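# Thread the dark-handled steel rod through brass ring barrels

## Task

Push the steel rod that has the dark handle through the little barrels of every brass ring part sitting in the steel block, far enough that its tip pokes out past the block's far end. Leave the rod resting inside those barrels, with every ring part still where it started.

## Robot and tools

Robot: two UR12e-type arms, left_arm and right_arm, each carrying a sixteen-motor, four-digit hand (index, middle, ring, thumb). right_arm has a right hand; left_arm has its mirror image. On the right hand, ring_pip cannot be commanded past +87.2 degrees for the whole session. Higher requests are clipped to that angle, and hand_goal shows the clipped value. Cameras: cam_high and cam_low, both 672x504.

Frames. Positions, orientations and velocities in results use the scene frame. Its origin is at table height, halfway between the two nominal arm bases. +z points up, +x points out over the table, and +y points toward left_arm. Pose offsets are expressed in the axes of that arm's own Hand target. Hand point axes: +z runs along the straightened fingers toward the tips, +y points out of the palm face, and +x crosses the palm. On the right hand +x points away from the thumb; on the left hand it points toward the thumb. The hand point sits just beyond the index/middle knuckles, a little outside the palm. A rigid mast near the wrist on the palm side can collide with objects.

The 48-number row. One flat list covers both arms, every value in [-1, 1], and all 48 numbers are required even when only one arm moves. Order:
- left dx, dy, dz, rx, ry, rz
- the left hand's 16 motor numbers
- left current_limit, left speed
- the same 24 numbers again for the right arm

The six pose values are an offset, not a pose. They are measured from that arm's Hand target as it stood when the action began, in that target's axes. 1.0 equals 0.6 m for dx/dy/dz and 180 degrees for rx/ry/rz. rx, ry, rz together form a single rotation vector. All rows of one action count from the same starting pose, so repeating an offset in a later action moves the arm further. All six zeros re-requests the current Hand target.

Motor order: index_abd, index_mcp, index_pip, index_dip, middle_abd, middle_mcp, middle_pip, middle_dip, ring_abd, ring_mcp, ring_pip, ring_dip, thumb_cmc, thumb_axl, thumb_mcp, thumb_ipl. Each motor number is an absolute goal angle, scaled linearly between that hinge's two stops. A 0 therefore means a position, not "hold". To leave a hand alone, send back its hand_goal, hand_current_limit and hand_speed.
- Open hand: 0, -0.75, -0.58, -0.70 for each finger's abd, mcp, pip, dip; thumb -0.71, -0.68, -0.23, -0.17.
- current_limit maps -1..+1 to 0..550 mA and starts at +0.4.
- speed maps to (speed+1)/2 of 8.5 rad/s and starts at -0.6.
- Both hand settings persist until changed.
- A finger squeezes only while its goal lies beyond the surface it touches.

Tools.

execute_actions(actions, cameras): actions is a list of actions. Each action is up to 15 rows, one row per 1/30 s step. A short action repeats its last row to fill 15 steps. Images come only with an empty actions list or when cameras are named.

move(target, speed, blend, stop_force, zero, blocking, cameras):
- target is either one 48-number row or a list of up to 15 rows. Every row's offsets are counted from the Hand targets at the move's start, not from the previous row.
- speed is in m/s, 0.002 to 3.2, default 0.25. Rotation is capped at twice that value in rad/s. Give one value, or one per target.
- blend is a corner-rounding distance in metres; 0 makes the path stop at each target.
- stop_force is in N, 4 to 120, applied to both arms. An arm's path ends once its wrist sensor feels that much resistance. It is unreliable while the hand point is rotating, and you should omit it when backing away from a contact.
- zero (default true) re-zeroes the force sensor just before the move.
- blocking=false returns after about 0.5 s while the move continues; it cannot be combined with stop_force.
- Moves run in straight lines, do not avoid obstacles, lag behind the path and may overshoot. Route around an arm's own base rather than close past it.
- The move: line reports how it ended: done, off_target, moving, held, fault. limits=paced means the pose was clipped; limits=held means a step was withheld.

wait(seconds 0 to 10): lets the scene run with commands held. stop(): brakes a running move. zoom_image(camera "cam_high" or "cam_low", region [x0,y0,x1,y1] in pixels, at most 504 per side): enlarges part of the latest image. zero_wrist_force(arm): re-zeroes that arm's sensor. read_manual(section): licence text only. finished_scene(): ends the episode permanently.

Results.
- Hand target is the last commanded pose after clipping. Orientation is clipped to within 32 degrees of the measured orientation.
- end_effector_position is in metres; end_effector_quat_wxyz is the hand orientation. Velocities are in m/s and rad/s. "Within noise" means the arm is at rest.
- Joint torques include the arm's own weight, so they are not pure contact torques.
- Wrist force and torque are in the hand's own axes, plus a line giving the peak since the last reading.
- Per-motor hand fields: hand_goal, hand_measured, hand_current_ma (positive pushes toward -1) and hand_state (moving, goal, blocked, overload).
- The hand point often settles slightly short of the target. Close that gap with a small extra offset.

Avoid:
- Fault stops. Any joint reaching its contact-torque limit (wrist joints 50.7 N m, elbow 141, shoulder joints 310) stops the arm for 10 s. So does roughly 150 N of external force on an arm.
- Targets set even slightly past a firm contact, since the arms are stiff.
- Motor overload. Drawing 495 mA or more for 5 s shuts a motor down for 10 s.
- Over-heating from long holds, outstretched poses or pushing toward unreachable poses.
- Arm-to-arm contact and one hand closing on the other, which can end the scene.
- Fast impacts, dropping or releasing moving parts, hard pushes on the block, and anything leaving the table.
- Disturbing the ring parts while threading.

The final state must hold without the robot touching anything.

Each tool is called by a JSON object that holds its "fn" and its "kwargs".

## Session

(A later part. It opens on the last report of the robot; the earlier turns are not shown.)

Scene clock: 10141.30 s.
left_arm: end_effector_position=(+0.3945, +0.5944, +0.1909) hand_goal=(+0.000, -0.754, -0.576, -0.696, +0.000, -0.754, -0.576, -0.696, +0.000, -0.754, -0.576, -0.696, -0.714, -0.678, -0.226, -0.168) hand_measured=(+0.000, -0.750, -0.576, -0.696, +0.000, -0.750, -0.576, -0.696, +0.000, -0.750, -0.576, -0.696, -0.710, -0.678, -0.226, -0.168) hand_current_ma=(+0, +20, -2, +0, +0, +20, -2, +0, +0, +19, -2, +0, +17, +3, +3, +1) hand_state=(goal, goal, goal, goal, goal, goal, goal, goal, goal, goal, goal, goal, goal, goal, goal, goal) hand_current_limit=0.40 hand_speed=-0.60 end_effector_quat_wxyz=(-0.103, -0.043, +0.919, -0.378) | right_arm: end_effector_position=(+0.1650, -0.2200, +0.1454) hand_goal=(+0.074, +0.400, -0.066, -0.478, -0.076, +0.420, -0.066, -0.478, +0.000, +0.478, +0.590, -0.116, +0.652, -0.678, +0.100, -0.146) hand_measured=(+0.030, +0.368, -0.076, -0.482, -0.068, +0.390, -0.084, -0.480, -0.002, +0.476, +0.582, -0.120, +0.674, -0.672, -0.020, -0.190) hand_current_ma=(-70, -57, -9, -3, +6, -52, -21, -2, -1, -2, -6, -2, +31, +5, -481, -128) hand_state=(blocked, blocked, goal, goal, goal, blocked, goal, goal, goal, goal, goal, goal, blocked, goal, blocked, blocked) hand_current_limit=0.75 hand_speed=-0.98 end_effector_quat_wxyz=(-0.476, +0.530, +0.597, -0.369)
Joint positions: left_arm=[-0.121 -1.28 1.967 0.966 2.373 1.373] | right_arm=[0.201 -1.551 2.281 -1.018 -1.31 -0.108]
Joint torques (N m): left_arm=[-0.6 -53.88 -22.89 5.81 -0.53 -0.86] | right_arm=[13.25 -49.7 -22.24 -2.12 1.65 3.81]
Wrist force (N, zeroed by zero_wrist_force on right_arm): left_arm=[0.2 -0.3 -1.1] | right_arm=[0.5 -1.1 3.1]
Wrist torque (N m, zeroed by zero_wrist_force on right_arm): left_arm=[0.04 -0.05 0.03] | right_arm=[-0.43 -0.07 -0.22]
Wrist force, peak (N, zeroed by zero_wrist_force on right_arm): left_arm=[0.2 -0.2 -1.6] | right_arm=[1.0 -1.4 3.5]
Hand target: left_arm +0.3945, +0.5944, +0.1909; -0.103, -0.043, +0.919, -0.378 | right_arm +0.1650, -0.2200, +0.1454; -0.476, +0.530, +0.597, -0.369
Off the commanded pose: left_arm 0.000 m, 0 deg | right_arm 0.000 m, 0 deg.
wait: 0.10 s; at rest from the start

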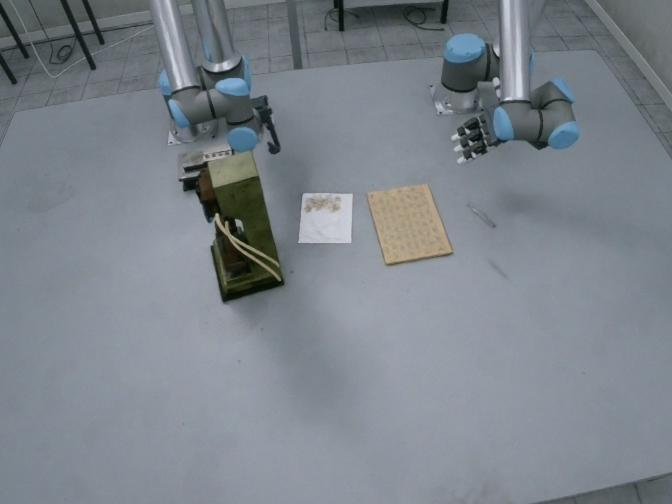

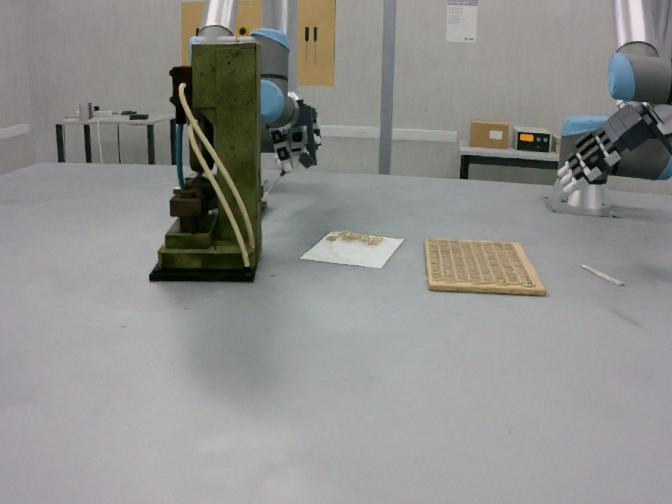

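{"fn": "move", "kwargs": {"target": [0,0,0,0,0,0,0,-0.754,-0.576,-0.696,0,-0.754,-0.576,-0.696,0,-0.754,-0.576,-0.696,-0.714,-0.678,-0.226,-0.168,0.4,-0.6,0.0237,0.111,-0.0113,0,0,0,0.075,0.40,-0.0657,-0.4783,-0.075,0.42,-0.0657,-0.4783,0,0.479,0.591,-0.116,0.653,-0.678,0.1,-0.146,0.75,-0.98], "speed": 0.03, "stop_force": 5, "cameras": ["cam_high", "cam_low"]}}

{"fn": "zoom_image", "kwargs": {"camera": "cam_low", "region": [255, 150, 335, 230]}}

{"fn": "zoom_image", "kwargs": {"camera": "cam_high", "region": [215, 120, 295, 180]}}

Scene clock: 10196.37 s.
left_arm: end_effector_position=(+0.3945, +0.5944, +0.1909) hand_goal=(+0.000, -0.754, -0.576, -0.696, +0.000, -0.754, -0.576, -0.696, +0.000, -0.754, -0.576, -0.696, -0.714, -0.678, -0.226, -0.168) hand_measured=(+0.000, -0.750, -0.576, -0.696, +0.000, -0.750, -0.576, -0.696, +0.000, -0.750, -0.576, -0.696, -0.710, -0.678, -0.226, -0.168) hand_current_ma=(+0, +20, -2, +0, +0, +20, -2, +0, +0, +19, -2, +0, +17, +3, +3, +1) hand_state=(goal, goal, goal, goal, goal, goal, goal, goal, goal, goal, goal, goal, goal, goal, goal, goal) hand_current_limit=0.40 hand_speed=-0.60 end_effector_quat_wxyz=(-0.103, -0.043, +0.919, -0.378) | right_arm: end_effector_position=(+0.1905, -0.1954, +0.0868) hand_goal=(+0.074, +0.400, -0.066, -0.478, -0.076, +0.420, -0.066, -0.478, +0.000, +0.478, +0.590, -0.116, +0.652, -0.678, +0.100, -0.146) hand_measured=(+0.030, +0.368, -0.076, -0.482, -0.070, +0.390, -0.084, -0.480, -0.002, +0.476, +0.582, -0.120, +0.672, -0.672, -0.018, -0.190) hand_current_ma=(-70, -56, -9, -3, +5, -54, -21, -2, -1, -2, -6, -2, +29, +5, -481, -128) hand_state=(blocked, blocked, goal, goal, goal, blocked, goal, goal, goal, goal, goal, goal, blocked, goal, blocked, blocked) hand_current_limit=0.75 hand_speed=-0.98 end_effector_quat_wxyz=(-0.476, +0.530, +0.597, -0.369)
Joint positions: left_arm=[-0.121 -1.28 1.967 0.966 2.373 1.373] | right_arm=[0.238 -1.407 2.263 -1.147 -1.274 -0.097]
Joint torques (N m): left_arm=[-1.64 -53.1 -24.29 5.75 0.02 -0.75] | right_arm=[12.72 -31.12 -32.19 -2.25 1.96 3.77]
Wrist force (N, zeroed by zero_wrist_force on right_arm): left_arm=[0.1 -0.1 -1.1] | right_arm=[0.8 -1.1 3.1]
Wrist torque (N m, zeroed by zero_wrist_force on right_arm): left_arm=[0.08 -0.03 0.01] | right_arm=[-0.42 -0.13 -0.20]
Wrist force, peak (N, zeroed by zero_wrist_force on right_arm): left_arm=[0.2 -0.3 -1.6] | right_arm=[1.0 -1.2 3.4]
Hand target: left_arm +0.3945, +0.5944, +0.1909; -0.103, -0.043, +0.919, -0.378 | right_arm +0.1905, -0.1954, +0.0868; -0.476, +0.530, +0.597, -0.369
Off the commanded pose: left_arm 0.000 m, 0 deg | right_arm 0.000 m, 0 deg.
move: done

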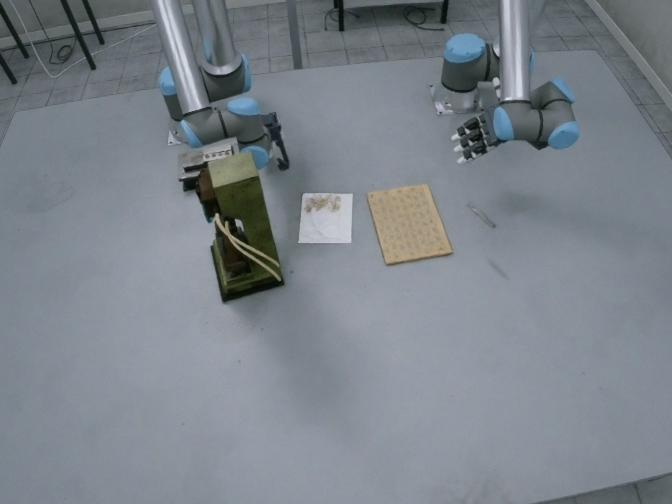

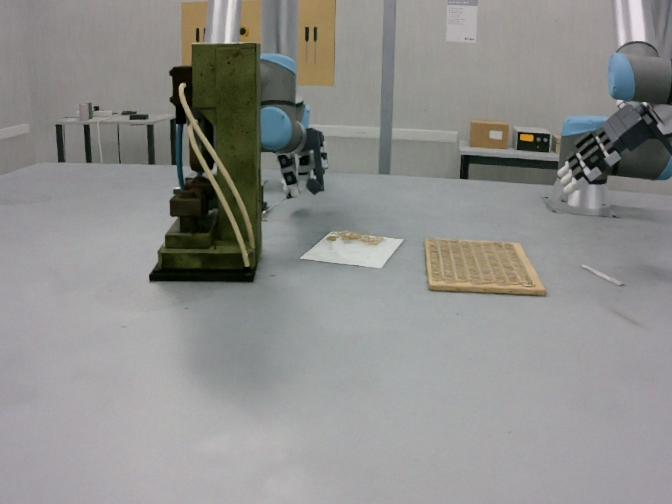

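Scaled by 6.300.

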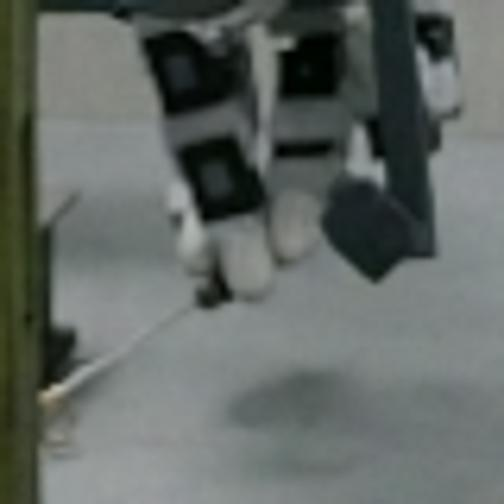

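Scaled by 6.300.

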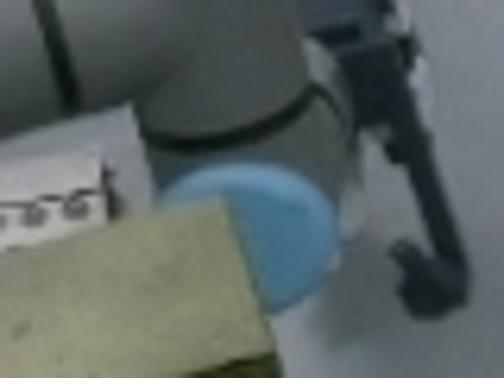

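{"fn": "move", "kwargs": {"target": [0,0,0,0,0,0,0,-0.754,-0.576,-0.696,0,-0.754,-0.576,-0.696,0,-0.754,-0.576,-0.696,-0.714,-0.678,-0.226,-0.168,0.4,-0.6,-0.0131,0.0709,0.0206,0,0,0,0.075,0.40,-0.0657,-0.4783,-0.075,0.42,-0.0657,-0.4783,0,0.479,0.591,-0.116,0.653,-0.678,0.1,-0.146,0.75,-0.98], "speed": 0.015, "stop_force": 5, "cameras": ["cam_high", "cam_low"]}}

{"fn": "zoom_image", "kwargs": {"camera": "cam_low", "region": [255, 150, 335, 230]}}

{"fn": "zoom_image", "kwargs": {"camera": "cam_high", "region": [215, 120, 295, 180]}}

Scene clock: 10230.90 s.
left_arm: end_effector_position=(+0.3945, +0.5944, +0.1909) hand_goal=(+0.000, -0.754, -0.576, -0.696, +0.000, -0.754, -0.576, -0.696, +0.000, -0.754, -0.576, -0.696, -0.714, -0.678, -0.226, -0.168) hand_measured=(+0.000, -0.750, -0.576, -0.696, +0.000, -0.750, -0.576, -0.696, +0.000, -0.750, -0.576, -0.696, -0.710, -0.678, -0.226, -0.168) hand_current_ma=(+0, +20, -2, +0, +0, +20, -2, +0, +0, +19, -2, +0, +17, +3, +3, +1) hand_state=(goal, goal, goal, goal, goal, goal, goal, goal, goal, goal, goal, goal, goal, goal, goal, goal) hand_current_limit=0.40 hand_speed=-0.60 end_effector_quat_wxyz=(-0.103, -0.043, +0.919, -0.378) | right_arm: end_effector_position=(+0.1905, -0.1954, +0.0418) hand_goal=(+0.074, +0.400, -0.066, -0.478, -0.076, +0.420, -0.066, -0.478, +0.000, +0.478, +0.590, -0.116, +0.652, -0.678, +0.100, -0.146) hand_measured=(+0.032, +0.370, -0.074, -0.480, -0.070, +0.390, -0.084, -0.480, -0.002, +0.476, +0.582, -0.120, +0.672, -0.672, -0.018, -0.190) hand_current_ma=(-64, -55, -8, -1, +4, -55, -21, -2, -1, -2, -6, -2, +29, +5, -481, -128) hand_state=(blocked, blocked, goal, goal, goal, blocked, goal, goal, goal, goal, goal, goal, blocked, goal, blocked, blocked) hand_current_limit=0.75 hand_speed=-0.98 end_effector_quat_wxyz=(-0.476, +0.530, +0.597, -0.369)
Joint positions: left_arm=[-0.121 -1.28 1.967 0.966 2.373 1.373] | right_arm=[0.238 -1.331 2.288 -1.248 -1.274 -0.097]
Joint torques (N m): left_arm=[2.44 -52.88 -24.25 6.12 -0.28 -1.16] | right_arm=[11.4 -34.41 -15.67 -2.66 1.16 3.9]
Wrist force (N, zeroed by zero_wrist_force on right_arm): left_arm=[0.2 -0.2 -0.9] | right_arm=[2.0 -3.0 3.6]
Wrist torque (N m, zeroed by zero_wrist_force on right_arm): left_arm=[0.05 -0.04 0.02] | right_arm=[-0.49 -0.21 -0.19]
Wrist force, peak (N, zeroed by zero_wrist_force on right_arm): left_arm=[0.2 0.1 -1.6] | right_arm=[1.9 -3.1 3.9]
Hand target: left_arm +0.3945, +0.5944, +0.1909; -0.103, -0.043, +0.919, -0.378 | right_arm +0.1905, -0.1954, +0.0418; -0.476, +0.530, +0.597, -0.369
Off the commanded pose: left_arm 0.000 m, 0 deg | right_arm 0.000 m, 0 deg.
move: done

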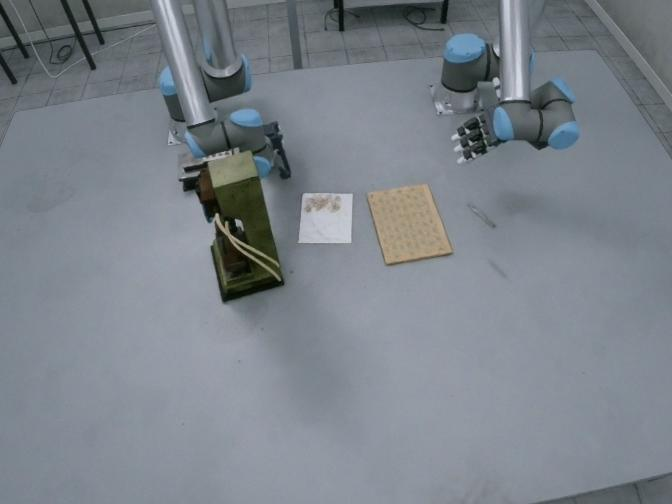

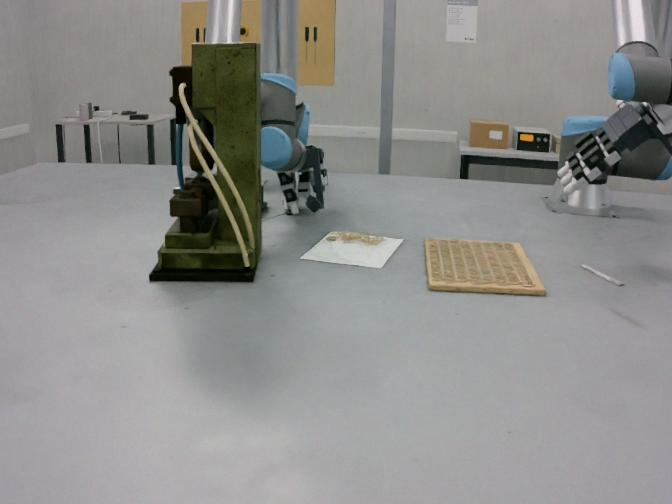

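Scaled by 6.300.

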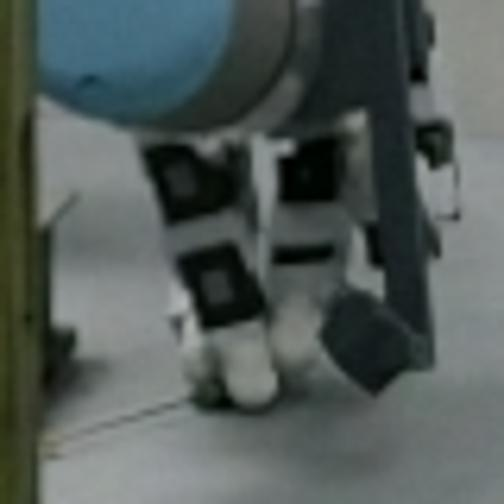

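Scaled by 6.300.

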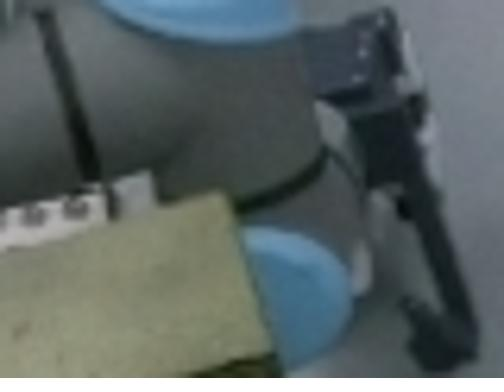

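{"fn": "move", "kwargs": {"target": [0,0,0,0,0,0,0,-0.754,-0.576,-0.696,0,-0.754,-0.576,-0.696,0,-0.754,-0.576,-0.696,-0.714,-0.678,-0.226,-0.168,0.4,-0.6,0,0,0,0,0,0,0.075,0.03,0.18,-0.48,-0.075,0.03,0.18,-0.48,0,0.479,0.591,-0.116,0.653,-0.678,-0.15,-0.146,0.7,-0.96], "speed": 0.01}}

{"fn": "move", "kwargs": {"target": [0,0,0,0,0,0,0,-0.754,-0.576,-0.696,0,-0.754,-0.576,-0.696,0,-0.754,-0.576,-0.696,-0.714,-0.678,-0.226,-0.168,0.4,-0.6,0.0465,-0.2519,-0.0732,0,0,0,0.075,0.03,0.18,-0.48,-0.075,0.03,0.18,-0.48,0,0.479,0.591,-0.116,0.653,-0.678,-0.15,-0.146,0.7,-0.9], "speed": 0.06, "cameras": ["cam_high", "cam_low"]}}

{"fn": "zoom_image", "kwargs": {"camera": "cam_low", "region": [250, 150, 350, 230]}}

{"fn": "zoom_image", "kwargs": {"camera": "cam_high", "region": [215, 120, 315, 190]}}

Scene clock: 10246.00 s.
left_arm: end_effector_position=(+0.3945, +0.5944, +0.1909) hand_goal=(+0.000, -0.754, -0.576, -0.696, +0.000, -0.754, -0.576, -0.696, +0.000, -0.754, -0.576, -0.696, -0.714, -0.678, -0.226, -0.168) hand_measured=(+0.000, -0.750, -0.576, -0.696, +0.000, -0.750, -0.576, -0.696, +0.000, -0.750, -0.576, -0.696, -0.710, -0.678, -0.226, -0.168) hand_current_ma=(+0, +20, -2, +0, +0, +20, -2, +0, +0, +19, -2, +0, +17, +3, +3, +1) hand_state=(goal, goal, goal, goal, goal, goal, goal, goal, goal, goal, goal, goal, goal, goal, goal, goal) hand_current_limit=0.40 hand_speed=-0.60 end_effector_quat_wxyz=(-0.103, -0.043, +0.919, -0.378) | right_arm: end_effector_position=(+0.1905, -0.1954, +0.0418) hand_goal=(+0.074, +0.030, +0.180, -0.480, -0.076, +0.030, +0.180, -0.480, +0.000, +0.478, +0.590, -0.116, +0.652, -0.678, -0.150, -0.146) hand_measured=(+0.068, +0.036, +0.176, -0.480, -0.074, +0.036, +0.174, -0.482, -0.002, +0.476, +0.582, -0.120, +0.652, -0.676, -0.146, -0.148) hand_current_ma=(-3, +5, -3, +0, +1, +5, -4, +0, -1, -2, -6, -2, +0, +1, +3, -1) hand_state=(goal, goal, goal, goal, goal, goal, goal, goal, goal, goal, goal, goal, goal, goal, goal, goal) hand_current_limit=0.70 hand_speed=-0.96 end_effector_quat_wxyz=(-0.476, +0.530, +0.597, -0.369)
Joint positions: left_arm=[-0.121 -1.28 1.967 0.966 2.373 1.373] | right_arm=[0.238 -1.331 2.288 -1.248 -1.274 -0.097]
Joint torques (N m): left_arm=[-0.86 -51.19 -23.56 6.05 -0.32 -0.81] | right_arm=[3.17 -37.99 -16.05 3.03 -0.33 2.74]
Wrist force (N, zeroed by zero_wrist_force on right_arm): left_arm=[0.3 -0.1 -1.2] | right_arm=[0.8 -0.8 2.6]
Wrist torque (N m, zeroed by zero_wrist_force on right_arm): left_arm=[0.09 -0.06 0.02] | right_arm=[-0.38 -0.13 -0.19]
Wrist force, peak (N, zeroed by zero_wrist_force on right_arm): left_arm=[0.4 0.0 -1.5] | right_arm=[2.0 -3.2 4.0]
Hand target: left_arm +0.3945, +0.5944, +0.1909; -0.103, -0.043, +0.919, -0.378 | right_arm +0.1905, -0.1954, +0.0418; -0.476, +0.530, +0.597, -0.369
Off the commanded pose: left_arm 0.000 m, 0 deg | right_arm 0.000 m, 0 deg.
move: done

Scene clock: 10249.17 s.
left_arm: end_effector_position=(+0.3945, +0.5944, +0.1909) hand_goal=(+0.000, -0.754, -0.576, -0.696, +0.000, -0.754, -0.576, -0.696, +0.000, -0.754, -0.576, -0.696, -0.714, -0.678, -0.226, -0.168) hand_measured=(+0.000, -0.750, -0.576, -0.696, +0.000, -0.750, -0.576, -0.696, +0.000, -0.750, -0.576, -0.696, -0.710, -0.678, -0.226, -0.168) hand_current_ma=(+0, +20, -2, +0, +0, +20, -2, +0, +0, +19, -2, +0, +17, +3, +3, +1) hand_state=(goal, goal, goal, goal, goal, goal, goal, goal, goal, goal, goal, goal, goal, goal, goal, goal) hand_current_limit=0.40 hand_speed=-0.60 end_effector_quat_wxyz=(-0.103, -0.043, +0.919, -0.378) | right_arm: end_effector_position=(+0.1905, -0.1957, +0.2015) hand_goal=(+0.074, +0.030, +0.180, -0.480, -0.076, +0.030, +0.180, -0.480, +0.000, +0.478, +0.590, -0.116, +0.652, -0.678, -0.150, -0.146) hand_measured=(+0.068, +0.036, +0.176, -0.480, -0.074, +0.036, +0.174, -0.482, -0.002, +0.476, +0.582, -0.120, +0.652, -0.676, -0.146, -0.148) hand_current_ma=(-3, +5, -3, +0, +1, +5, -4, +0, -1, -2, -6, -2, +0, +1, +3, -1) hand_state=(goal, goal, goal, goal, goal, goal, goal, goal, goal, goal, goal, goal, goal, goal, goal, goal) hand_current_limit=0.70 hand_speed=-0.90 end_effector_quat_wxyz=(-0.476, +0.530, +0.597, -0.369)
Joint positions: left_arm=[-0.121 -1.28 1.967 0.966 2.373 1.373] | right_arm=[0.238 -1.564 2.169 -0.896 -1.274 -0.097]
Joint torques (N m): left_arm=[-1.9 -54.93 -24.03 5.76 -0.32 -0.88] | right_arm=[-10.83 -49.37 -38.42 2.93 -2.04 -3.1]
Wrist force (N, zeroed by zero_wrist_force on right_arm): left_arm=[0.4 -0.1 -1.1] | right_arm=[1.1 -1.1 2.7]
Wrist torque (N m, zeroed by zero_wrist_force on right_arm): left_arm=[0.07 -0.07 0.03] | right_arm=[-0.42 -0.17 -0.16]
Wrist force, peak (N, zeroed by zero_wrist_force on right_arm): left_arm=[0.3 0.0 -1.4] | right_arm=[1.1 -1.2 3.3]
Hand target: left_arm +0.3945, +0.5944, +0.1909; -0.103, -0.043, +0.919, -0.378 | right_arm +0.1905, -0.1957, +0.2017; -0.476, +0.530, +0.597, -0.369
Off the commanded pose: left_arm 0.000 m, 0 deg | right_arm 0.000 m, 0 deg.
move: done

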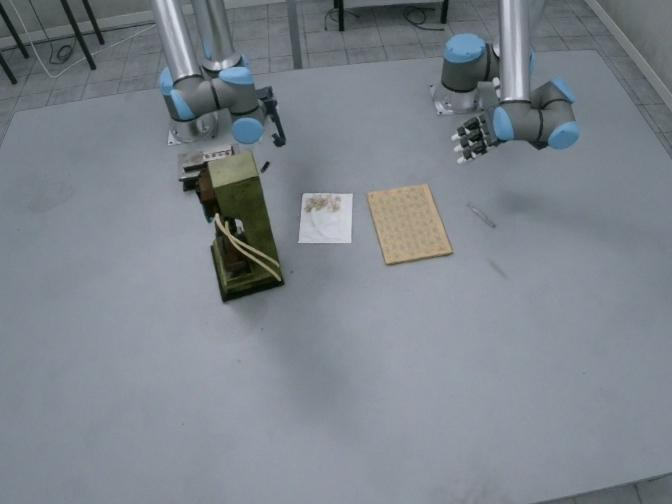

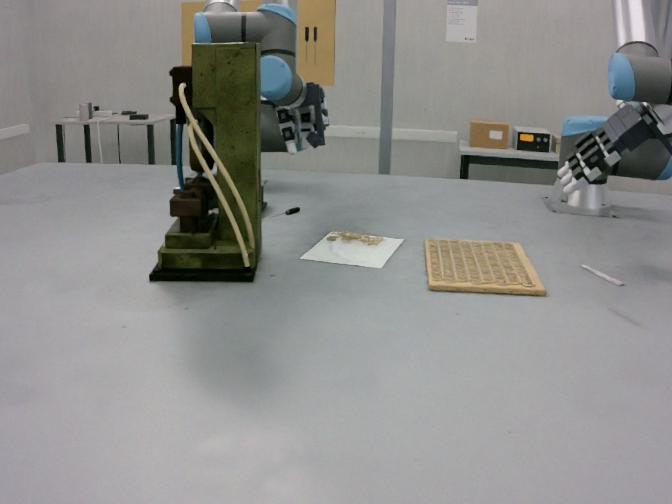

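Scaled by 5.040.

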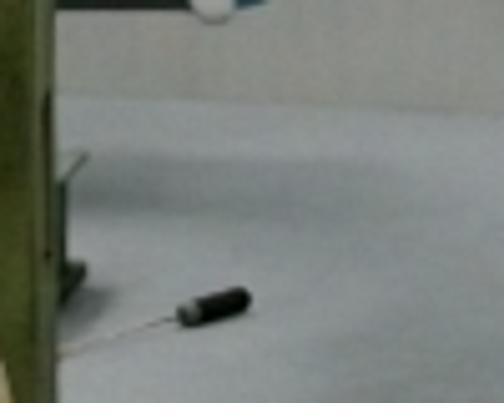

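Scaled by 5.040.

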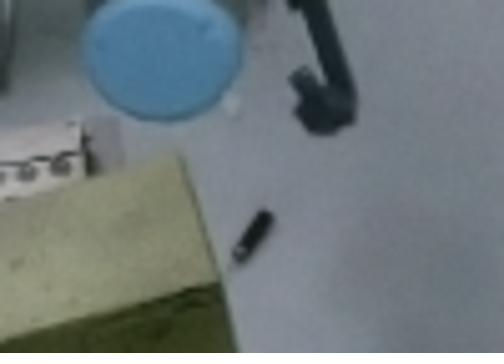

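{"fn": "move", "kwargs": {"target": [[0,0,0,0,0,0,0,-0.754,-0.576,-0.696,0,-0.754,-0.576,-0.696,0,-0.754,-0.576,-0.696,-0.714,-0.678,-0.226,-0.168,0.4,-0.6,-0.0977,-0.0007,-0.0498,0.0316,-0.3721,-0.0588,0.075,0.092,0.038,-0.48,-0.075,0.092,0.038,-0.48,0,0.479,0.591,-0.116,0.653,-0.678,-0.15,-0.146,0.7,-0.9],[0,0,0,0,0,0,0,-0.754,-0.576,-0.696,0,-0.754,-0.576,-0.696,0,-0.754,-0.576,-0.696,-0.714,-0.678,-0.226,-0.168,0.4,-0.6,-0.1325,0.1883,0.005,0.0316,-0.3721,-0.0588,0.075,0.092,0.038,-0.48,-0.075,0.092,0.038,-0.48,0,0.479,0.591,-0.116,0.653,-0.678,-0.15,-0.146,0.7,-0.9]], "speed": [0.15, 0.08], "cameras": ["cam_high", "cam_low"]}}

{"fn": "zoom_image", "kwargs": {"camera": "cam_low", "region": [250, 150, 350, 230]}}

{"fn": "zoom_image", "kwargs": {"camera": "cam_high", "region": [215, 120, 315, 190]}}

Scene clock: 10312.80 s.
left_arm: end_effector_position=(+0.3945, +0.5944, +0.1909) hand_goal=(+0.000, -0.754, -0.576, -0.696, +0.000, -0.754, -0.576, -0.696, +0.000, -0.754, -0.576, -0.696, -0.714, -0.678, -0.226, -0.168) hand_measured=(+0.000, -0.750, -0.576, -0.696, +0.000, -0.750, -0.576, -0.696, +0.000, -0.750, -0.576, -0.696, -0.710, -0.678, -0.226, -0.168) hand_current_ma=(+0, +20, -2, +0, +0, +20, -2, +0, +0, +19, -2, +0, +17, +3, +3, +1) hand_state=(goal, goal, goal, goal, goal, goal, goal, goal, goal, goal, goal, goal, goal, goal, goal, goal) hand_current_limit=0.40 hand_speed=-0.60 end_effector_quat_wxyz=(-0.103, -0.043, +0.919, -0.378) | right_arm: end_effector_position=(+0.2182, -0.2551, +0.0802) hand_goal=(+0.074, +0.092, +0.038, -0.480, -0.076, +0.092, +0.038, -0.480, +0.000, +0.478, +0.590, -0.116, +0.652, -0.678, -0.150, -0.146) hand_measured=(+0.088, +0.132, +0.050, -0.480, -0.074, +0.092, +0.040, -0.482, -0.002, +0.476, +0.582, -0.120, +0.652, -0.676, -0.148, -0.148) hand_current_ma=(+13, +81, +13, +0, +1, +0, +1, +0, -1, -2, -6, -2, +0, +1, +2, -1) hand_state=(goal, blocked, goal, goal, goal, goal, goal, goal, goal, goal, goal, goal, goal, goal, goal, goal) hand_current_limit=0.70 hand_speed=-0.90 end_effector_quat_wxyz=(-0.123, +0.162, +0.785, -0.584)
Joint positions: left_arm=[-0.121 -1.28 1.967 0.966 2.373 1.373] | right_arm=[0.603 -1.38 2.25 -1.208 -2.098 -0.178]
Joint torques (N m): left_arm=[0.1 -51.49 -24.65 5.82 -0.61 -0.91] | right_arm=[10.59 -30.32 -15.82 -2.84 0.75 1.56]
Wrist force (N, zeroed by zero_wrist_force on right_arm): left_arm=[0.2 -0.1 -1.2] | right_arm=[3.3 -5.2 -2.2]
Wrist torque (N m, zeroed by zero_wrist_force on right_arm): left_arm=[0.09 -0.05 0.02] | right_arm=[-0.28 -0.27 0.23]
Wrist force, peak (N, zeroed by zero_wrist_force on right_arm): left_arm=[0.1 -0.1 -1.6] | right_arm=[3.5 -5.5 -2.4]
Hand target: left_arm +0.3945, +0.5944, +0.1909; -0.103, -0.043, +0.919, -0.378 | right_arm +0.2182, -0.2551, +0.0800; -0.123, +0.162, +0.785, -0.584
Off the commanded pose: left_arm 0.000 m, 0 deg | right_arm 0.000 m, 0 deg.
move: done

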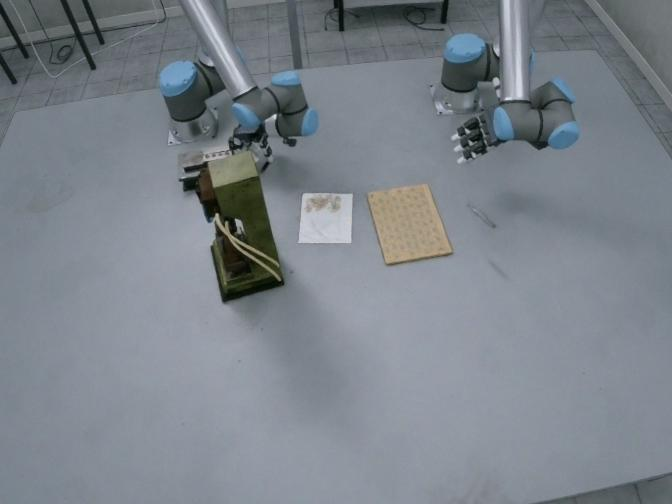

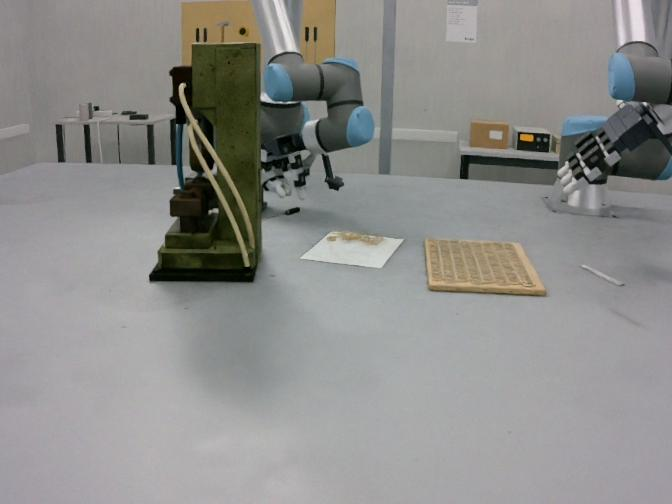

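Scaled by 5.040.

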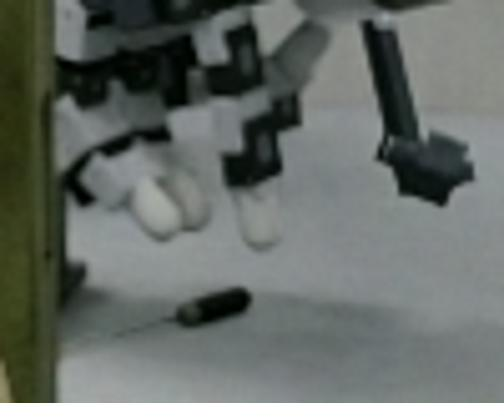

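Scaled by 5.040.

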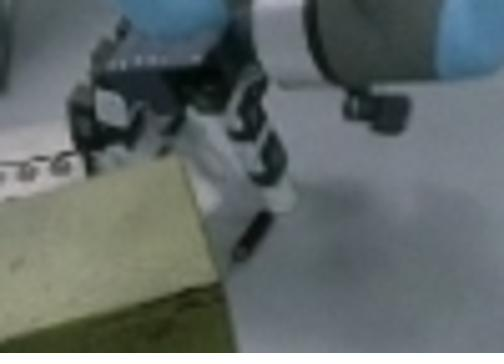

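{"fn": "move", "kwargs": {"target": [0,0,0,0,0,0,0,-0.754,-0.576,-0.696,0,-0.754,-0.576,-0.696,0,-0.754,-0.576,-0.696,-0.714,-0.678,-0.226,-0.168,0.4,-0.6,0.0002,-0.1596,-0.0476,0,0,0,0.075,0.092,0.038,-0.48,-0.075,0.092,0.038,-0.48,0,0.479,0.591,-0.116,0.653,-0.678,-0.15,-0.146,0.7,-0.9], "speed": 0.1, "cameras": ["all"]}}

Scene clock: 10347.30 s.
left_arm: end_effector_position=(+0.3945, +0.5944, +0.1909) hand_goal=(+0.000, -0.754, -0.576, -0.696, +0.000, -0.754, -0.576, -0.696, +0.000, -0.754, -0.576, -0.696, -0.714, -0.678, -0.226, -0.168) hand_measured=(+0.000, -0.750, -0.576, -0.696, +0.000, -0.750, -0.576, -0.696, +0.000, -0.750, -0.576, -0.696, -0.710, -0.678, -0.226, -0.168) hand_current_ma=(+0, +20, -2, +0, +0, +20, -2, +0, +0, +19, -2, +0, +17, +3, +3, +1) hand_state=(goal, goal, goal, goal, goal, goal, goal, goal, goal, goal, goal, goal, goal, goal, goal, goal) hand_current_limit=0.40 hand_speed=-0.60 end_effector_quat_wxyz=(-0.103, -0.043, +0.919, -0.378) | right_arm: end_effector_position=(+0.2183, -0.2552, +0.1798) hand_goal=(+0.074, +0.092, +0.038, -0.480, -0.076, +0.092, +0.038, -0.480, +0.000, +0.478, +0.590, -0.116, +0.652, -0.678, -0.150, -0.146) hand_measured=(+0.078, +0.098, +0.040, -0.480, -0.074, +0.092, +0.040, -0.482, -0.002, +0.476, +0.582, -0.120, +0.652, -0.676, -0.148, -0.148) hand_current_ma=(+1, +4, +1, +0, +1, +0, +1, +0, -1, -2, -6, -2, +0, +1, +2, -1) hand_state=(goal, goal, goal, goal, goal, goal, goal, goal, goal, goal, goal, goal, goal, goal, goal, goal) hand_current_limit=0.70 hand_speed=-0.90 end_effector_quat_wxyz=(-0.123, +0.162, +0.786, -0.584)
Joint positions: left_arm=[-0.121 -1.28 1.967 0.966 2.373 1.373] | right_arm=[0.603 -1.521 2.174 -0.992 -2.098 -0.179]
Joint torques (N m): left_arm=[-0.27 -54.51 -24.18 5.97 -0.04 -0.98] | right_arm=[-11.32 -52.22 -37.11 2.76 -2.54 1.89]
Wrist force (N, zeroed by zero_wrist_force on right_arm): left_arm=[0.4 0.2 -1.2] | right_arm=[1.3 -1.0 2.6]
Wrist torque (N m, zeroed by zero_wrist_force on right_arm): left_arm=[0.13 -0.07 0.02] | right_arm=[-0.38 -0.24 0.12]
Wrist force, peak (N, zeroed by zero_wrist_force on right_arm): left_arm=[0.0 0.0 -1.5] | right_arm=[3.6 -6.0 -2.2]
Hand target: left_arm +0.3945, +0.5944, +0.1909; -0.103, -0.043, +0.919, -0.378 | right_arm +0.2183, -0.2552, +0.1800; -0.123, +0.162, +0.785, -0.584
Off the commanded pose: left_arm 0.000 m, 0 deg | right_arm 0.000 m, 0 deg.
move: done

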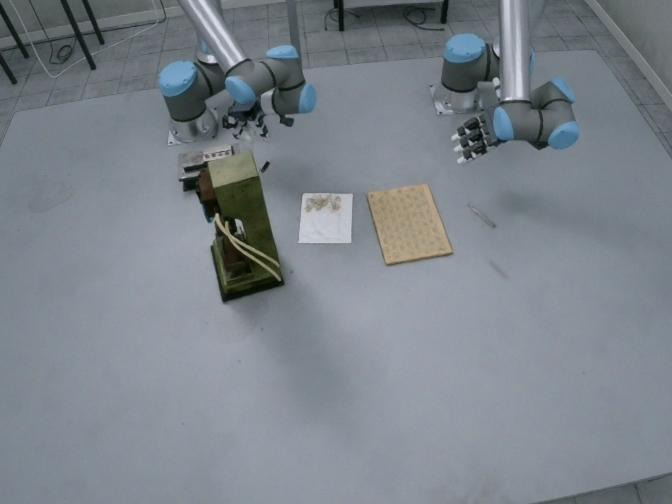

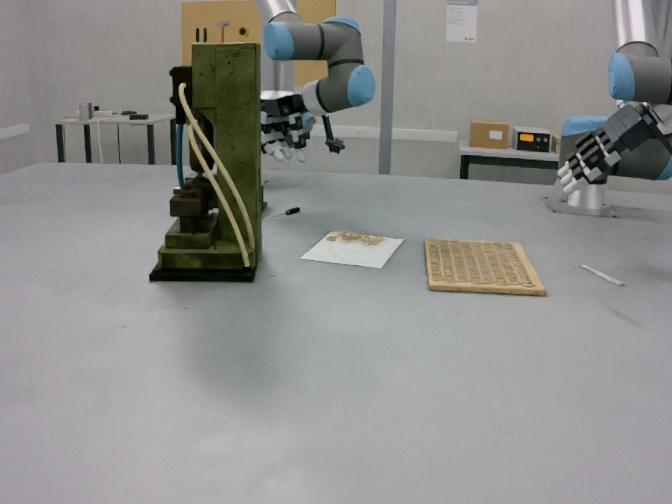

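{"fn": "zoom_image", "kwargs": {"camera": "cam_high", "region": [170, 90, 330, 210]}}

{"fn": "zoom_image", "kwargs": {"camera": "cam_low", "region": [240, 80, 400, 240]}}

{"fn": "zoom_image", "kwargs": {"camera": "cam_high", "region": [290, 180, 370, 250]}}

Scaled by 3.150.

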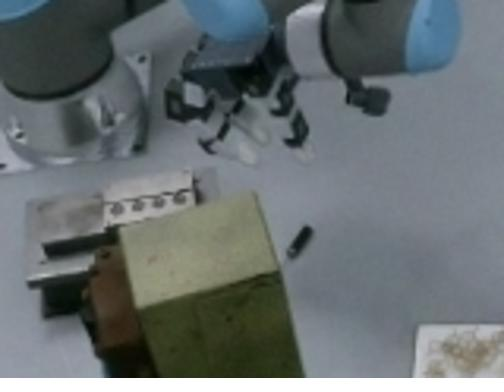

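Scaled by 3.150.

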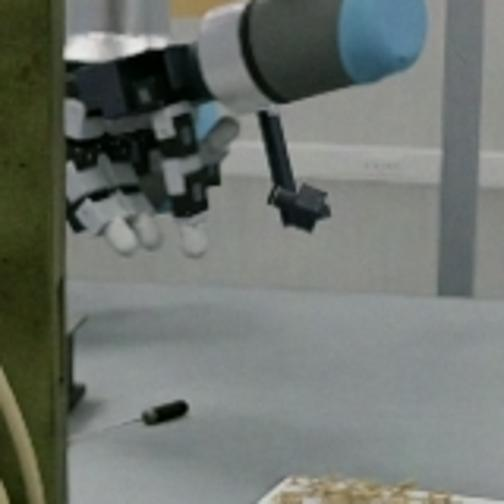

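Scaled by 6.300.

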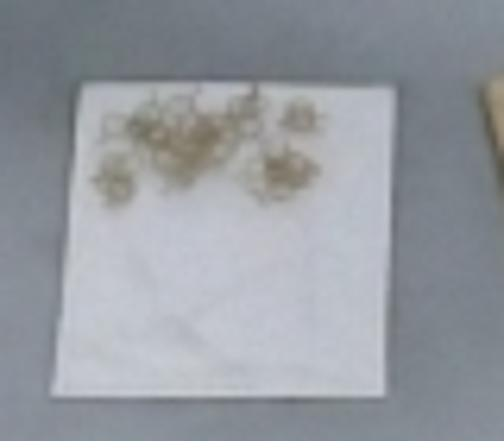

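{"fn": "zoom_image", "kwargs": {"camera": "cam_low", "region": [250, 190, 310, 235]}}

{"fn": "zoom_image", "kwargs": {"camera": "cam_high", "region": [240, 150, 290, 190]}}

{"fn": "zoom_image", "kwargs": {"camera": "cam_high", "region": [180, 140, 250, 190]}}

Scaled by 8.400.

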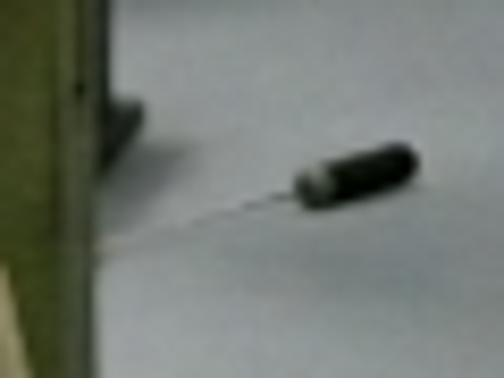

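Scaled by 10.080.

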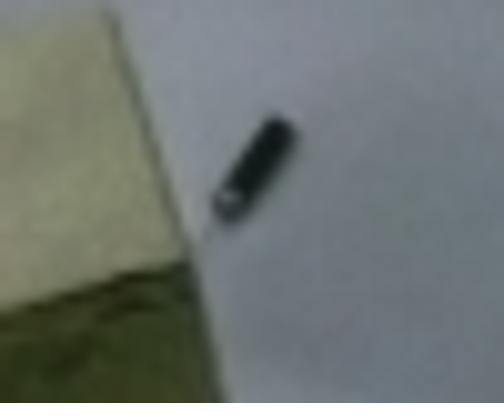

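Scaled by 7.200.

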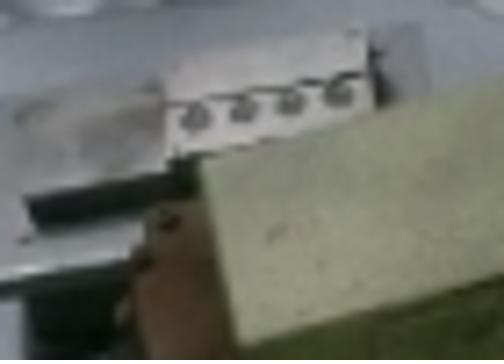

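{"fn": "zoom_image", "kwargs": {"camera": "cam_high", "region": [196, 140, 240, 173]}}

{"fn": "zoom_image", "kwargs": {"camera": "cam_high", "region": [176, 136, 246, 206]}}

Scaled by 11.455.

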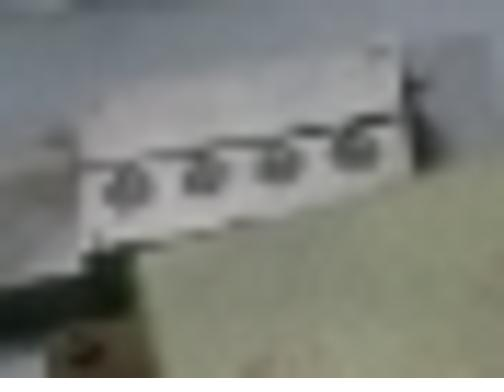

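Scaled by 7.200.

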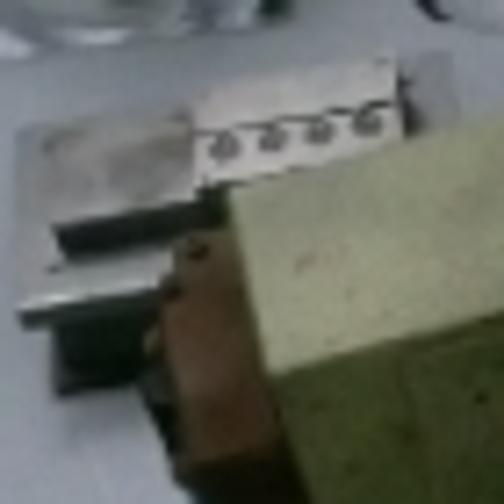

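{"fn": "move", "kwargs": {"target": [0,0,0,0,0,0,0,-0.754,-0.576,-0.696,0,-0.754,-0.576,-0.696,0,-0.754,-0.576,-0.696,-0.714,-0.678,-0.226,-0.168,0.4,-0.6,0.0245,0.0229,0.098,0.0922,0,0,0,-0.95,-0.576,-0.696,0,-0.95,-0.576,-0.696,0,-0.95,-0.576,-0.696,0.571,-0.678,-0.226,-0.168,0.7,-0.6], "speed": 0.15, "cameras": ["all"]}}

{"fn": "zoom_image", "kwargs": {"camera": "cam_low", "region": [240, 80, 400, 240]}}

{"fn": "zoom_image", "kwargs": {"camera": "cam_high", "region": [170, 80, 330, 200]}}

Scene clock: 10537.93 s.
left_arm: end_effector_position=(+0.3945, +0.5944, +0.1909) hand_goal=(+0.000, -0.754, -0.576, -0.696, +0.000, -0.754, -0.576, -0.696, +0.000, -0.754, -0.576, -0.696, -0.714, -0.678, -0.226, -0.168) hand_measured=(+0.000, -0.750, -0.576, -0.696, +0.000, -0.750, -0.576, -0.696, +0.000, -0.750, -0.576, -0.696, -0.710, -0.678, -0.226, -0.168) hand_current_ma=(+0, +20, -2, +0, +0, +20, -2, +0, +0, +19, -2, +0, +17, +3, +3, +1) hand_state=(goal, goal, goal, goal, goal, goal, goal, goal, goal, goal, goal, goal, goal, goal, goal, goal) hand_current_limit=0.40 hand_speed=-0.60 end_effector_quat_wxyz=(-0.103, -0.043, +0.919, -0.378) | right_arm: end_effector_position=(+0.1840, -0.2973, +0.1501) hand_goal=(+0.000, -0.950, -0.576, -0.696, +0.000, -0.950, -0.576, -0.696, +0.000, -0.950, -0.576, -0.696, +0.570, -0.678, -0.226, -0.168) hand_measured=(+0.004, -0.928, -0.570, -0.692, -0.002, -0.930, -0.568, -0.694, -0.002, -0.928, -0.568, -0.692, +0.574, -0.676, -0.224, -0.166) hand_current_ma=(+2, +32, +5, +2, -1, +30, +6, +1, -1, +33, +6, +2, +2, +1, +1, +2) hand_state=(goal, blocked, goal, goal, goal, blocked, goal, goal, goal, blocked, goal, goal, goal, goal, goal, goal) hand_current_limit=0.70 hand_speed=-0.60 end_effector_quat_wxyz=(-0.145, +0.143, +0.693, -0.692)
Joint positions: left_arm=[-0.121 -1.28 1.967 0.966 2.373 1.373] | right_arm=[0.61 -1.372 2.213 -0.843 -2.118 -0.004]
Joint torques (N m): left_arm=[1.36 -53.27 -23.68 6.08 -0.32 -1.02] | right_arm=[-10.83 -32.65 -18.64 4.46 -1.54 4.16]
Wrist force (N, zeroed by zero_wrist_force on right_arm): left_arm=[0.1 -0.2 -1.2] | right_arm=[1.3 -0.8 3.4]
Wrist torque (N m, zeroed by zero_wrist_force on right_arm): left_arm=[0.07 -0.04 0.01] | right_arm=[-0.59 -0.36 -0.20]
Wrist force, peak (N, zeroed by zero_wrist_force on right_arm): left_arm=[0.2 -0.1 -1.5] | right_arm=[1.2 -1.0 3.5]
Hand target: left_arm +0.3945, +0.5944, +0.1909; -0.103, -0.043, +0.919, -0.378 | right_arm +0.1839, -0.2974, +0.1500; -0.145, +0.143, +0.693, -0.692
Off the commanded pose: left_arm 0.000 m, 0 deg | right_arm 0.000 m, 0 deg.
move: done

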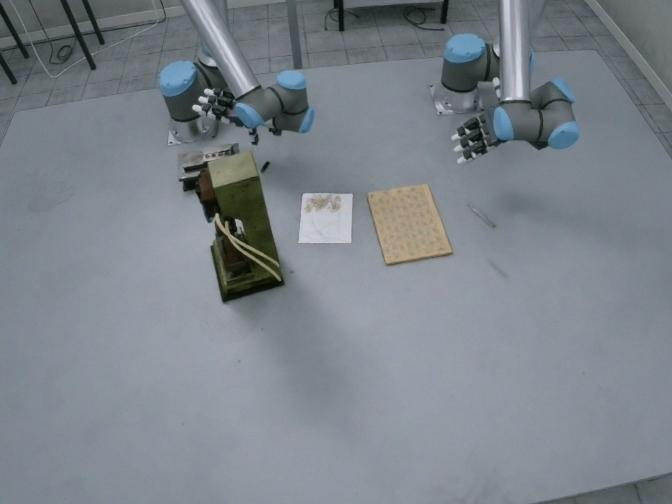

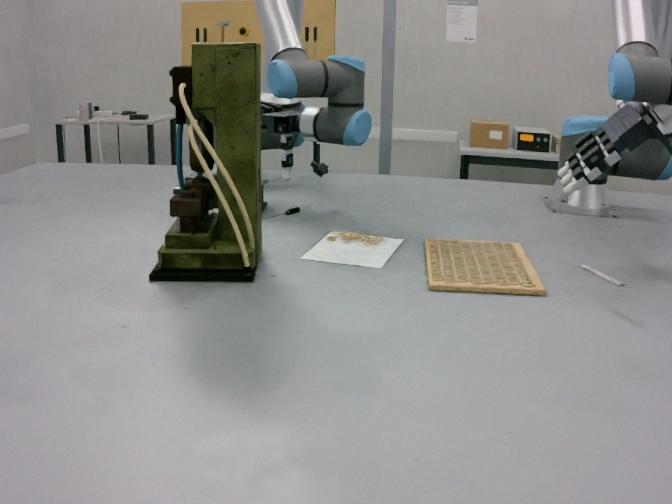

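Scaled by 3.150.

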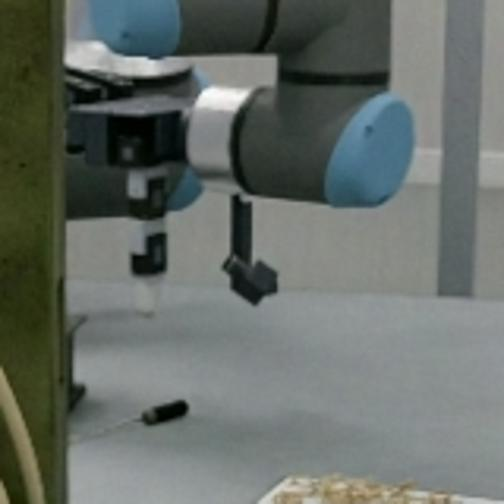

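Scaled by 3.150.

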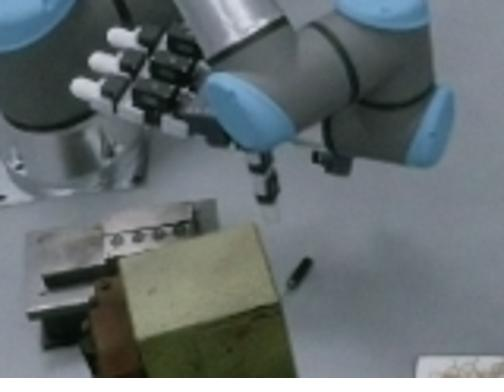

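{"fn": "move", "kwargs": {"target": [0,0,0,0,0,0,0,-0.754,-0.576,-0.696,0,-0.754,-0.576,-0.696,0,-0.754,-0.576,-0.696,-0.714,-0.678,-0.226,-0.168,0.4,-0.6,0.0003,0.1333,0.0052,0,0,0,0,-0.95,-0.576,-0.696,0,-0.95,-0.576,-0.696,0,-0.95,-0.576,-0.696,0.571,-0.678,-0.226,-0.168,0.7,-0.6], "speed": 0.1, "stop_force": 6, "cameras": ["all"]}}

{"fn": "zoom_image", "kwargs": {"camera": "cam_low", "region": [250, 150, 330, 230]}}

{"fn": "zoom_image", "kwargs": {"camera": "cam_high", "region": [210, 110, 290, 190]}}

Scene clock: 10573.93 s.
left_arm: end_effector_position=(+0.3945, +0.5944, +0.1909) hand_goal=(+0.000, -0.754, -0.576, -0.696, +0.000, -0.754, -0.576, -0.696, +0.000, -0.754, -0.576, -0.696, -0.714, -0.678, -0.226, -0.168) hand_measured=(+0.000, -0.750, -0.576, -0.696, +0.000, -0.750, -0.576, -0.696, +0.000, -0.750, -0.576, -0.696, -0.710, -0.678, -0.226, -0.168) hand_current_ma=(+0, +20, -2, +0, +0, +20, -2, +0, +0, +19, -2, +0, +17, +3, +3, +1) hand_state=(goal, goal, goal, goal, goal, goal, goal, goal, goal, goal, goal, goal, goal, goal, goal, goal) hand_current_limit=0.40 hand_speed=-0.60 end_effector_quat_wxyz=(-0.103, -0.043, +0.919, -0.378) | right_arm: end_effector_position=(+0.1823, -0.3000, +0.0700) hand_goal=(+0.000, -0.950, -0.576, -0.696, +0.000, -0.950, -0.576, -0.696, +0.000, -0.950, -0.576, -0.696, +0.570, -0.678, -0.226, -0.168) hand_measured=(+0.004, -0.930, -0.570, -0.692, -0.002, -0.930, -0.568, -0.694, -0.002, -0.928, -0.568, -0.692, +0.574, -0.676, -0.224, -0.166) hand_current_ma=(+2, +30, +5, +2, -1, +28, +6, +1, -1, +32, +6, +2, +2, +1, +1, +2) hand_state=(goal, blocked, goal, goal, goal, goal, goal, goal, goal, blocked, goal, goal, goal, goal, goal, goal) hand_current_limit=0.70 hand_speed=-0.60 end_effector_quat_wxyz=(-0.145, +0.143, +0.693, -0.692)
Joint positions: left_arm=[-0.121 -1.28 1.967 0.966 2.373 1.373] | right_arm=[0.607 -1.243 2.258 -1.016 -2.121 -0.004]
Joint torques (N m): left_arm=[-0.03 -55.25 -24.47 5.94 -0.29 -1.02] | right_arm=[-11.06 -38.71 -11.63 -1.04 -2.03 -1.28]
Wrist force (N, zeroed by zero_wrist_force on right_arm): left_arm=[0.4 0.1 -0.9] | right_arm=[1.2 -1.1 3.4]
Wrist torque (N m, zeroed by zero_wrist_force on right_arm): left_arm=[0.09 -0.07 0.03] | right_arm=[-0.65 -0.32 -0.23]
Wrist force, peak (N, zeroed by zero_wrist_force on right_arm): left_arm=[0.1 -0.3 -1.5] | right_arm=[1.0 -1.6 3.5]
Hand target: left_arm +0.3945, +0.5944, +0.1909; -0.103, -0.043, +0.919, -0.378 | right_arm +0.1823, -0.3000, +0.0700; -0.145, +0.143, +0.693, -0.692
Off the commanded pose: left_arm 0.000 m, 0 deg | right_arm 0.000 m, 0 deg.
move: done

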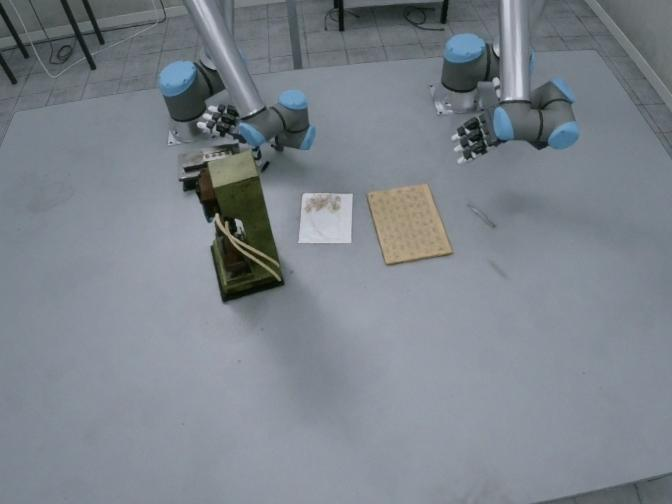

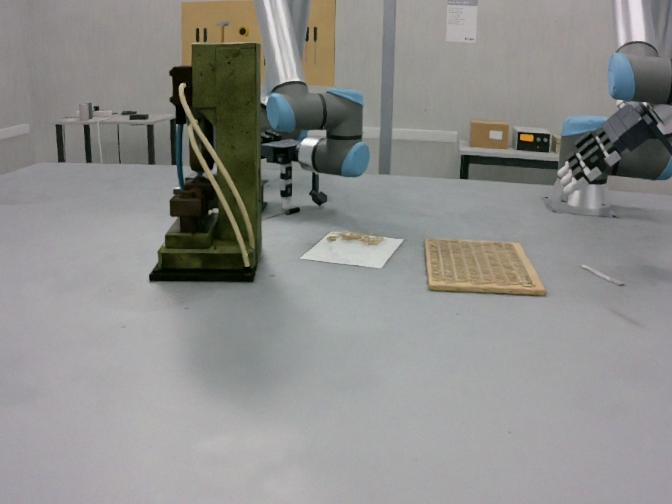

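Scaled by 6.300.

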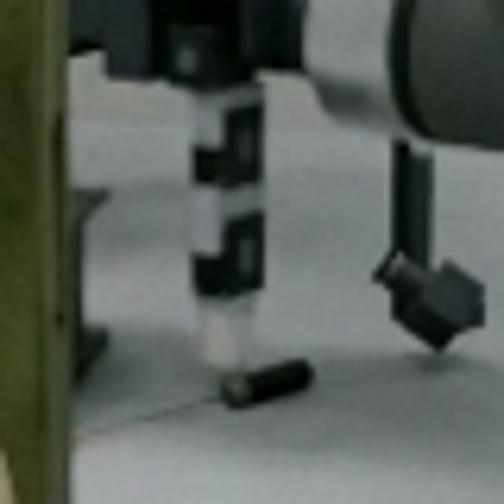

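Scaled by 6.300.

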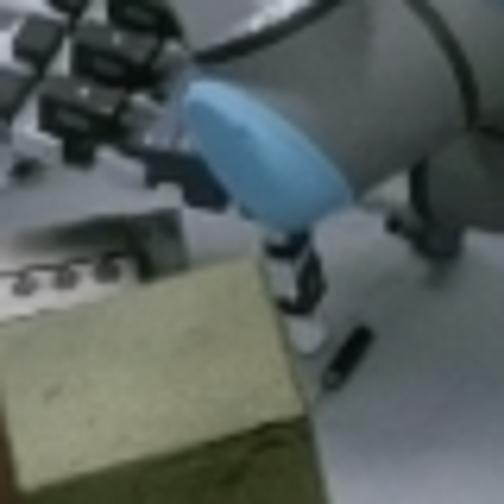

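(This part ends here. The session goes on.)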